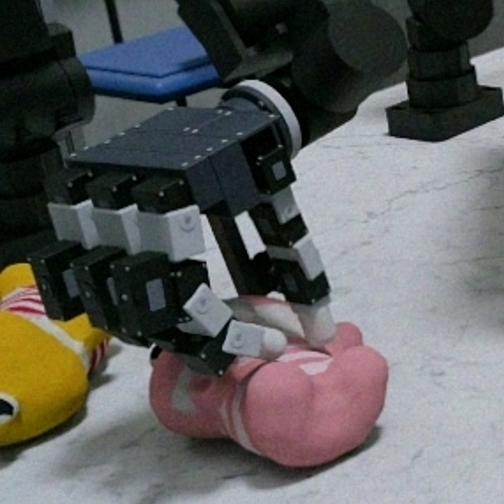

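Request:
execute_actions --actions '[[[0,0,0,0,0,0,0.7,0,0.55,0.66,0.7,0,0.55,0.66,0.7,0,0.55,0.66,0.6,0.678,0.3,0.168,0.3,-0.7,0,0,0.012,0,0,0,-0.15,0,0.1,0.34,-0.2,0,0.08,0.34,-0.2,0,0.08,0.34,-0.57,0.678,0.36,0.14,0.25,-0.7]],[[0,0,0,0,0,0,0.7,0,0.55,0.66,0.7,0,0.55,0.66,0.7,0,0.55,0.66,0.6,0.678,0.3,0.168,0.3,-0.7,0,0,0.04,0,0,0,0.1,0,0.14,0.4,0.05,0,0.14,0.4,0.05,0,0.14,0.4,-0.57,0.678,0.45,0.168,0.25,-0.7]],[[0,0,0,0,0,0,0.7,0,0.55,0.66,0.7,0,0.55,0.66,0.7,0,0.55,0.66,0.6,0.678,0.3,0.168,0.3,-0.7,0,0,0.1,0,0,0,0.3,0,0.14,0.4,0.3,0,0.14,0.4,0.3,0,0.14,0.4,-0.57,0.678,0.45,0.168,0.25,-0.7]],[[0,0,0,0,0,0,0.7,0,0.55,0.66,0.7,0,0.55,0.66,0.7,0,0.55,0.66,0.6,0.678,0.3,0.168,0.3,-0.7,0,0,0.14,0,0,0,0.3,0,0.14,0.4,0.3,0,0.14,0.4,0.3,0,0.14,0.4,-0.57,0.678,0.45,0.168,0.25,-0.7]],[[0,0,0,0,0,0,0.7,0,0.55,0.66,0.7,0,0.55,0.66,0.7,0,0.55,0.66,0.6,0.678,0.3,0.168,0.3,-0.7,-0.16,0.1,0.02,0,0,0,0.3,0,0.14,0.4,0.3,0,0.14,0.4,0.3,0,0.14,0.4,-0.57,0.678,0.45,0.168,0.25,-0.7]]]' --cameras '["cam_low","cam_high","cam_right_wrist"]'

Request:
zoom_image --camera "cam_high" --region '[60, 340, 340, 504]'

Scene clock: 3609.20 s.
left_arm: end_effector_position=(+0.1021, +0.7125, +0.6135) hand_goal=(+0.700, +0.000, +0.550, +0.660, +0.700, +0.000, +0.550, +0.660, +0.700, +0.000, +0.550, +0.660, +0.600, +0.678, +0.300, +0.168) hand_measured=(+0.674, +0.002, +0.544, +0.656, +0.674, -0.002, +0.542, +0.656, +0.678, -0.002, +0.544, +0.656, +0.576, +0.678, +0.302, +0.166) hand_current_ma=(-122, +6, -29, -13, -123, -8, -30, -13, -102, -7, -28, -16, -109, -3, +12, -10) hand_state=(blocked, goal, goal, goal, blocked, goal, goal, goal, blocked, goal, goal, goal, blocked, goal, goal, goal) hand_current_limit=0.30 hand_speed=-0.70 end_effector_quat_wxyz=(+0.610, -0.604, -0.367, +0.359) | right_arm: end_effector_position=(+0.3888, -0.3866, +0.2977) hand_goal=(+0.300, +0.000, +0.140, +0.400, +0.300, +0.000, +0.140, +0.400, +0.300, +0.000, +0.140, +0.400, -0.570, +0.678, +0.450, +0.168) hand_measured=(+0.286, +0.002, +0.138, +0.398, +0.288, +0.000, +0.138, +0.398, +0.286, +0.000, +0.138, +0.398, -0.570, +0.680, +0.446, +0.166) hand_current_ma=(-9, +0, -1, -1, -8, +0, +0, -1, -11, +0, -1, -1, +0, +0, -2, -1) hand_state=(goal, goal, goal, goal, goal, goal, goal, goal, goal, goal, goal, goal, goal, goal, goal, goal) hand_current_limit=0.25 hand_speed=-0.70 end_effector_quat_wxyz=(+0.086, -0.036, +0.740, -0.666)
Joint positions: left_arm=[1.052 1.573 2.237 -1.692 -1.572 2.1] | right_arm=[0.114 1.115 0.898 -0.752 1.452 -2.096]
Joint torques (N m): left_arm=[-0.62 -12.16 7.65 0.83 -1.08 -0.1] | right_arm=[0.21 -5.01 10.11 0.42 1.29 0.02]
Heat: left arm: hottest elbow 32 °C; right arm: hottest elbow 42 °C.
Hand target: left_arm +0.1021, +0.7125, +0.6135; +0.610, -0.604, -0.367, +0.359 | right_arm +0.3862, -0.3832, +0.2941; +0.083, -0.049, +0.739, -0.667
Off the commanded pose: left_arm 0.000 m, 0 deg | right_arm 0.006 m, 2 deg.
joint sent to its limit (right arm) — joint 6 (wrist roll), lower limit. The joint targets still meet the commanded pose.
Step readings (end_effector_position of left_arm | right_arm):
0: (+0.1021, +0.7125, +0.6135) | (+0.4821, -0.4444, +0.1165)
1: (+0.1021, +0.7125, +0.6135) | (+0.4821, -0.4444, +0.1165)
2: (+0.1021, +0.7125, +0.6135) | (+0.4821, -0.4444, +0.1165)
4: (+0.1021, +0.7125, +0.6135) | (+0.4821, -0.4444, +0.1165)
8: (+0.1021, +0.7125, +0.6135) | (+0.4820, -0.4444, +0.1166)
15: (+0.1021, +0.7125, +0.6135) | (+0.4820, -0.4444, +0.1166)
16: (+0.1021, +0.7125, +0.6135) | (+0.4820, -0.4444, +0.1166)
17: (+0.1021, +0.7125, +0.6135) | (+0.4817, -0.4444, +0.1166)
19: (+0.1021, +0.7125, +0.6135) | (+0.4797, -0.4443, +0.1176)
23: (+0.1021, +0.7125, +0.6135) | (+0.4768, -0.4442, +0.1251)
30: (+0.1021, +0.7125, +0.6135) | (+0.4754, -0.4443, +0.1301)
31: (+0.1021, +0.7125, +0.6135) | (+0.4750, -0.4443, +0.1299)
32: (+0.1021, +0.7125, +0.6135) | (+0.4728, -0.4442, +0.1302)
34: (+0.1021, +0.7125, +0.6135) | (+0.4657, -0.4438, +0.1343)
38: (+0.1021, +0.7125, +0.6135) | (+0.4610, -0.4443, +0.1613)
45: (+0.1021, +0.7125, +0.6135) | (+0.4710, -0.4449, +0.1902)
46: (+0.1021, +0.7125, +0.6135) | (+0.4703, -0.4447, +0.1897)
47: (+0.1021, +0.7125, +0.6135) | (+0.4679, -0.4446, +0.1898)
49: (+0.1021, +0.7125, +0.6135) | (+0.4627, -0.4443, +0.1954)
53: (+0.1021, +0.7125, +0.6135) | (+0.4632, -0.4446, +0.2341)
60: (+0.1021, +0.7125, +0.6135) | (+0.4721, -0.4451, +0.2773)
61: (+0.1021, +0.7125, +0.6135) | (+0.4716, -0.4449, +0.2770)
62: (+0.1021, +0.7125, +0.6135) | (+0.4691, -0.4437, +0.2760)
64: (+0.1021, +0.7125, +0.6135) | (+0.4539, -0.4359, +0.2736)
68: (+0.1021, +0.7125, +0.6135) | (+0.4110, -0.4084, +0.2784)
75: (+0.1021, +0.7125, +0.6135) | (+0.3933, -0.3877, +0.3039)
Images, in order (width x height): cam_high 672x504, cam_low 672x504, cam_right_wrist 672x504.

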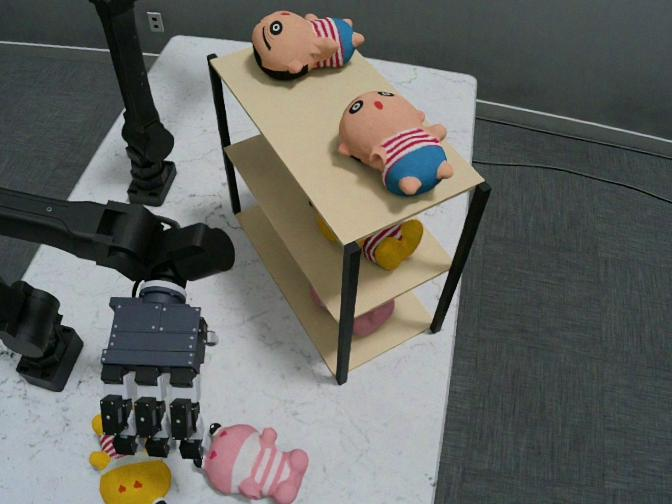

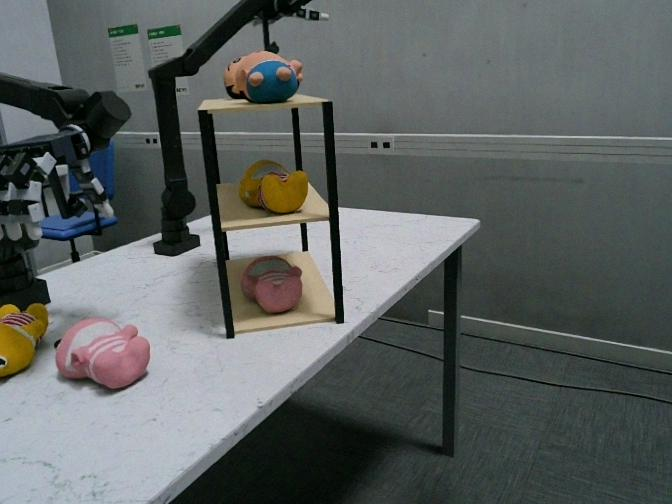

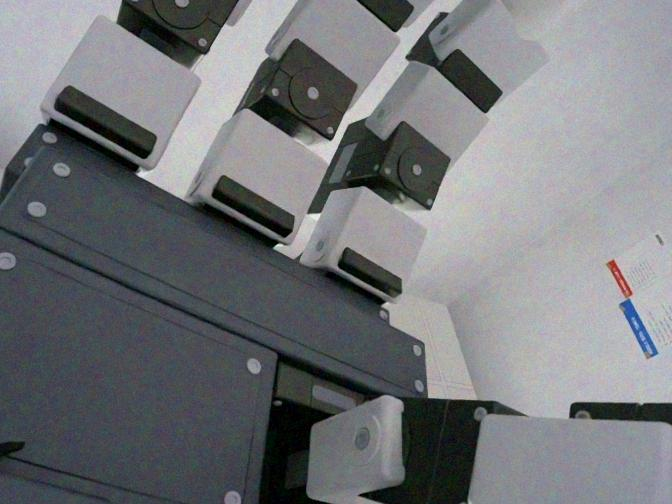

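Scaled by 1.800 from the camera's 672x504 image, which has a finer 960x720 frame.

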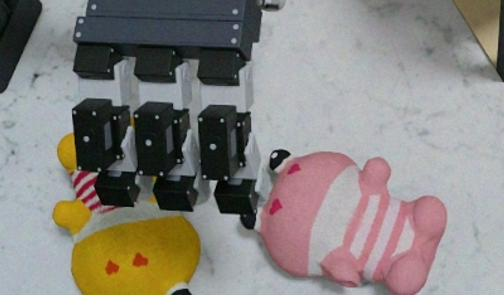

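Request:
execute_actions --actions '[[[0,0,0,0,0,0,0.7,0,0.55,0.66,0.7,0,0.55,0.66,0.7,0,0.55,0.66,0.6,0.678,0.3,0.168,0.3,-0.7,0.007,0.08,-0.03,0.114,0.008,0.079,0.3,0,0.14,0.4,0.3,0,0.14,0.4,0.3,0,0.14,0.4,-0.57,0.678,0.45,0.168,0.25,-0.7]],[[0,0,0,0,0,0,0.7,0,0.55,0.66,0.7,0,0.55,0.66,0.7,0,0.55,0.66,0.6,0.678,0.3,0.168,0.3,-0.7,0.092,0.007,0.057,0.0108,-0.154,0,0.2,0,0.3,0.6,0.2,0,0.3,0.6,0.2,0,0.3,0.6,-0.57,0.678,0.35,0.168,0.25,-0.7]],[[0,0,0,0,0,0,0.7,0,0.55,0.66,0.7,0,0.55,0.66,0.7,0,0.55,0.66,0.6,0.678,0.3,0.168,0.3,-0.7,0.055,0.005,0.09,0.0108,-0.154,0,0.068,0,0.431,0.696,0.068,0,0.431,0.696,0.068,0,0.431,0.696,-0.57,0.678,0.25,0.168,0.25,-0.7]]]' --cameras '[]'

Scene clock: 3684.70 s.
left_arm: end_effector_position=(+0.1021, +0.7125, +0.6135) hand_goal=(+0.700, +0.000, +0.550, +0.660, +0.700, +0.000, +0.550, +0.660, +0.700, +0.000, +0.550, +0.660, +0.600, +0.678, +0.300, +0.168) hand_measured=(+0.674, +0.002, +0.544, +0.656, +0.674, -0.002, +0.542, +0.656, +0.678, -0.002, +0.544, +0.656, +0.576, +0.678, +0.302, +0.166) hand_current_ma=(-122, +6, -29, -13, -123, -8, -30, -13, -102, -7, -28, -16, -109, -3, +12, -10) hand_state=(blocked, goal, goal, goal, blocked, goal, goal, goal, blocked, goal, goal, goal, blocked, goal, goal, goal) hand_current_limit=0.30 hand_speed=-0.70 end_effector_quat_wxyz=(+0.610, -0.604, -0.367, +0.359) | right_arm: end_effector_position=(+0.4768, -0.3231, +0.3662) hand_goal=(+0.068, +0.000, +0.432, +0.696, +0.068, +0.000, +0.432, +0.696, +0.068, +0.000, +0.432, +0.696, -0.570, +0.678, +0.250, +0.168) hand_measured=(+0.066, -0.002, +0.428, +0.692, +0.068, +0.000, +0.428, +0.694, +0.066, -0.002, +0.428, +0.692, -0.576, +0.680, +0.252, +0.166) hand_current_ma=(+0, +0, -1, -1, +0, +0, -1, -1, +0, +0, -1, -1, -3, +0, +0, -1) hand_state=(goal, goal, goal, goal, goal, goal, goal, goal, goal, goal, goal, goal, goal, goal, goal, goal) hand_current_limit=0.25 hand_speed=-0.70 end_effector_quat_wxyz=(+0.529, +0.135, +0.697, -0.465)
Joint positions: left_arm=[1.052 1.573 2.237 -1.692 -1.572 2.1] | right_arm=[0.098 0.99 0.636 0.34 1.007 -2.088]
Joint torques (N m): left_arm=[-0.62 -12.16 7.64 0.85 -1.08 -0.1] | right_arm=[-1.26 -3.43 10.81 3.03 -0.09 0.19]
Heat: left arm: hottest elbow 32 °C; right arm: hottest elbow 42 °C.
Hand target: left_arm +0.1021, +0.7125, +0.6135; +0.610, -0.604, -0.367, +0.359 | right_arm +0.4786, -0.3279, +0.3641; +0.536, +0.125, +0.680, -0.485
Off the commanded pose: left_arm 0.000 m, 0 deg | right_arm 0.005 m, 3 deg.
joint sent to its limit (right arm) — joint 6 (wrist roll), lower limit. The joint targets are off in orientation, not in position.
Step readings (end_effector_position of left_arm | right_arm):
0: (+0.1021, +0.7125, +0.6135) | (+0.3888, -0.3866, +0.2977)
1: (+0.1021, +0.7125, +0.6135) | (+0.3892, -0.3857, +0.2967)
2: (+0.1021, +0.7125, +0.6135) | (+0.3919, -0.3787, +0.2899)
4: (+0.1021, +0.7125, +0.6135) | (+0.3954, -0.3584, +0.2759)
8: (+0.1021, +0.7125, +0.6135) | (+0.3923, -0.3348, +0.2727)
15: (+0.1021, +0.7125, +0.6135) | (+0.3897, -0.3307, +0.2719)
16: (+0.1021, +0.7125, +0.6135) | (+0.3897, -0.3311, +0.2719)
17: (+0.1021, +0.7125, +0.6135) | (+0.3931, -0.3311, +0.2736)
19: (+0.1021, +0.7125, +0.6135) | (+0.4061, -0.3305, +0.2816)
23: (+0.1021, +0.7125, +0.6135) | (+0.4267, -0.3285, +0.3064)
30: (+0.1021, +0.7125, +0.6135) | (+0.4409, -0.3266, +0.3155)
31: (+0.1021, +0.7125, +0.6135) | (+0.4414, -0.3267, +0.3149)
32: (+0.1021, +0.7125, +0.6135) | (+0.4444, -0.3266, +0.3169)
34: (+0.1021, +0.7125, +0.6135) | (+0.4524, -0.3262, +0.3256)
38: (+0.1021, +0.7125, +0.6135) | (+0.4639, -0.3251, +0.3505)
45: (+0.1021, +0.7125, +0.6135) | (+0.4733, -0.3229, +0.3729)
No camera images: "cameras" was empty.

Excellent. Now the roll.

Request:
execute_actions --actions '[[[0,0,0,0,0,0,0.7,0,0.55,0.66,0.7,0,0.55,0.66,0.7,0,0.55,0.66,0.6,0.678,0.3,0.168,0.3,-0.7,0.013,0.01,0.063,0.098,-0.135,0,0.068,0,0.431,0.696,0.068,0,0.431,0.696,0.068,0,0.431,0.696,-0.57,0.678,0.25,0.168,0.25,-0.7]],[[0,0,0,0,0,0,0.7,0,0.55,0.66,0.7,0,0.55,0.66,0.7,0,0.55,0.66,0.6,0.678,0.3,0.168,0.3,-0.7,-0.013,-0.01,0.063,0.098,-0.135,0,0.068,0,0.431,0.696,0.068,0,0.431,0.696,0.068,0,0.431,0.696,-0.57,0.678,0.25,0.168,0.25,-0.7]],[[0,0,0,0,0,0,0.7,0,0.55,0.66,0.7,0,0.55,0.66,0.7,0,0.55,0.66,0.6,0.678,0.3,0.168,0.3,-0.7,-0.037,-0.028,0.047,0.098,-0.135,0,0.068,0,0.431,0.696,0.068,0,0.431,0.696,0.068,0,0.431,0.696,-0.57,0.678,0.25,0.168,0.25,-0.7]],[[0,0,0,0,0,0,0.7,0,0.55,0.66,0.7,0,0.55,0.66,0.7,0,0.55,0.66,0.6,0.678,0.3,0.168,0.3,-0.7,-0.052,-0.037,0.017,0.098,-0.135,0,0.068,0,0.431,0.696,0.068,0,0.431,0.696,0.068,0,0.431,0.696,-0.57,0.678,0.25,0.168,0.25,-0.7]],[[0,0,0,0,0,0,0.7,0,0.55,0.66,0.7,0,0.55,0.66,0.7,0,0.55,0.66,0.6,0.678,0.3,0.168,0.3,-0.7,-0.052,-0.037,-0.017,0.098,-0.135,0,0.068,0,0.431,0.696,0.068,0,0.431,0.696,0.068,0,0.431,0.696,-0.57,0.678,0.25,0.168,0.25,-0.7]],[[0,0,0,0,0,0,0.7,0,0.55,0.66,0.7,0,0.55,0.66,0.7,0,0.55,0.66,0.6,0.678,0.3,0.168,0.3,-0.7,-0.037,-0.028,-0.047,0.098,-0.135,0,0.068,0,0.431,0.696,0.068,0,0.431,0.696,0.068,0,0.431,0.696,-0.57,0.678,0.25,0.168,0.25,-0.7]],[[0,0,0,0,0,0,0.7,0,0.55,0.66,0.7,0,0.55,0.66,0.7,0,0.55,0.66,0.6,0.678,0.3,0.168,0.3,-0.7,-0.013,-0.01,-0.063,0.098,-0.135,0,0.068,0,0.431,0.696,0.068,0,0.431,0.696,0.068,0,0.431,0.696,-0.57,0.678,0.25,0.168,0.25,-0.7]]]' --cameras '["cam_high"]'

Request:
zoom_image --camera "cam_high" --region '[60, 340, 340, 504]'

Scene clock: 3706.17 s.
left_arm: end_effector_position=(+0.1021, +0.7125, +0.6135) hand_goal=(+0.700, +0.000, +0.550, +0.660, +0.700, +0.000, +0.550, +0.660, +0.700, +0.000, +0.550, +0.660, +0.600, +0.678, +0.300, +0.168) hand_measured=(+0.674, +0.002, +0.544, +0.656, +0.674, -0.002, +0.542, +0.656, +0.678, -0.002, +0.544, +0.656, +0.576, +0.678, +0.302, +0.166) hand_current_ma=(-122, +6, -29, -13, -123, -8, -30, -13, -102, -7, -28, -16, -109, -3, +12, -10) hand_state=(blocked, goal, goal, goal, blocked, goal, goal, goal, blocked, goal, goal, goal, blocked, goal, goal, goal) hand_current_limit=0.30 hand_speed=-0.70 end_effector_quat_wxyz=(+0.610, -0.604, -0.367, +0.359) | right_arm: end_effector_position=(+0.3562, -0.4114, +0.3799) hand_goal=(+0.068, +0.000, +0.432, +0.696, +0.068, +0.000, +0.432, +0.696, +0.068, +0.000, +0.432, +0.696, -0.570, +0.678, +0.250, +0.168) hand_measured=(+0.072, +0.002, +0.430, +0.694, +0.072, +0.002, +0.432, +0.694, +0.072, +0.002, +0.430, +0.694, -0.562, +0.680, +0.252, +0.166) hand_current_ma=(+1, +0, +0, -1, +1, +0, +0, -1, +1, +0, +0, -1, +4, +0, +0, -1) hand_state=(goal, goal, goal, goal, goal, goal, goal, goal, goal, goal, goal, goal, goal, goal, goal, goal) hand_current_limit=0.25 hand_speed=-0.70 end_effector_quat_wxyz=(+0.346, +0.650, -0.300, +0.606)
Joint positions: left_arm=[1.052 1.573 2.237 -1.692 -1.572 2.1] | right_arm=[0.145 1.056 0.709 0.291 1.092 1.533]
Joint torques (N m): left_arm=[-0.62 -12.1 7.65 0.84 -1.08 -0.09] | right_arm=[-0.67 -4.66 15.27 0.91 -0.02 -0.23]
Heat: left arm: hottest elbow 32 °C; right arm: hottest elbow 42 °C.
Hand target: left_arm +0.1021, +0.7125, +0.6135; +0.610, -0.604, -0.367, +0.359 | right_arm +0.3641, -0.4119, +0.4021; +0.320, +0.650, -0.321, +0.609
Off the commanded pose: left_arm 0.000 m, 0 deg | right_arm 0.023 m, 4 deg.
Step readings (end_effector_position of left_arm | right_arm):
0: (+0.1021, +0.7125, +0.6135) | (+0.4768, -0.3231, +0.3662)
1: (+0.1021, +0.7125, +0.6135) | (+0.4769, -0.3231, +0.3667)
2: (+0.1021, +0.7125, +0.6135) | (+0.4772, -0.3228, +0.3692)
4: (+0.1021, +0.7125, +0.6135) | (+0.4777, -0.3222, +0.3788)
8: (+0.1021, +0.7125, +0.6135) | (+0.4791, -0.3236, +0.3937)
15: (+0.1021, +0.7125, +0.6135) | (+0.4846, -0.3262, +0.3970)
16: (+0.1021, +0.7125, +0.6135) | (+0.4847, -0.3265, +0.3976)
17: (+0.1021, +0.7125, +0.6135) | (+0.4841, -0.3273, +0.4004)
19: (+0.1021, +0.7125, +0.6135) | (+0.4814, -0.3296, +0.4110)
23: (+0.1021, +0.7125, +0.6135) | (+0.4768, -0.3332, +0.4257)
30: (+0.1021, +0.7125, +0.6135) | (+0.4753, -0.3318, +0.4267)
31: (+0.1021, +0.7125, +0.6135) | (+0.4745, -0.3319, +0.4276)
32: (+0.1021, +0.7125, +0.6135) | (+0.4727, -0.3332, +0.4297)
34: (+0.1021, +0.7125, +0.6135) | (+0.4674, -0.3371, +0.4363)
38: (+0.1021, +0.7125, +0.6135) | (+0.4592, -0.3444, +0.4404)
45: (+0.1021, +0.7125, +0.6135) | (+0.4526, -0.3483, +0.4399)
46: (+0.1021, +0.7125, +0.6135) | (+0.4525, -0.3482, +0.4400)
47: (+0.1021, +0.7125, +0.6135) | (+0.4504, -0.3495, +0.4408)
49: (+0.1021, +0.7125, +0.6135) | (+0.4428, -0.3538, +0.4446)
53: (+0.1021, +0.7125, +0.6135) | (+0.4311, -0.3626, +0.4477)
60: (+0.1021, +0.7125, +0.6135) | (+0.4252, -0.3689, +0.4530)
61: (+0.1021, +0.7125, +0.6135) | (+0.4248, -0.3691, +0.4533)
62: (+0.1021, +0.7125, +0.6135) | (+0.4222, -0.3706, +0.4534)
64: (+0.1021, +0.7125, +0.6135) | (+0.4144, -0.3750, +0.4529)
68: (+0.1021, +0.7125, +0.6135) | (+0.4013, -0.3831, +0.4487)
75: (+0.1021, +0.7125, +0.6135) | (+0.3951, -0.3898, +0.4453)
76: (+0.1021, +0.7125, +0.6135) | (+0.3939, -0.3905, +0.4452)
77: (+0.1021, +0.7125, +0.6135) | (+0.3914, -0.3919, +0.4445)
79: (+0.1021, +0.7125, +0.6135) | (+0.3854, -0.3955, +0.4409)
83: (+0.1021, +0.7125, +0.6135) | (+0.3769, -0.4012, +0.4302)
90: (+0.1021, +0.7125, +0.6135) | (+0.3694, -0.4065, +0.4191)
91: (+0.1021, +0.7125, +0.6135) | (+0.3683, -0.4070, +0.4189)
92: (+0.1021, +0.7125, +0.6135) | (+0.3670, -0.4078, +0.4178)
94: (+0.1021, +0.7125, +0.6135) | (+0.3651, -0.4094, +0.4122)
98: (+0.1021, +0.7125, +0.6135) | (+0.3642, -0.4110, +0.3983)
105: (+0.1021, +0.7125, +0.6135) | (+0.3588, -0.4119, +0.3853)
Images, in order (width x height): cam_high 672x504.

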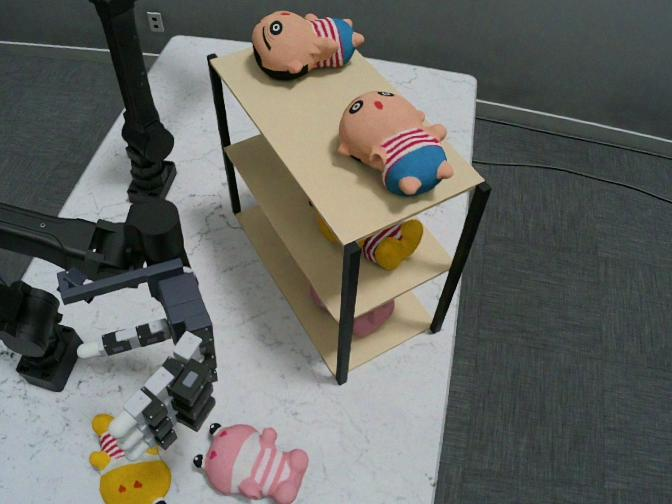

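Scaled by 1.800 from the camera's 672x504 image, which has a finer 960x720 frame.

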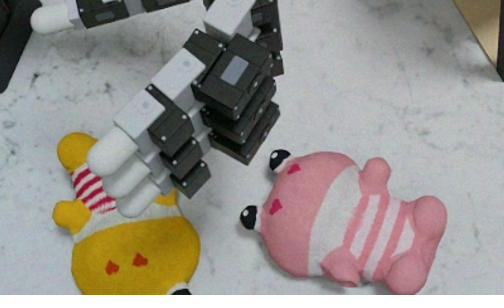

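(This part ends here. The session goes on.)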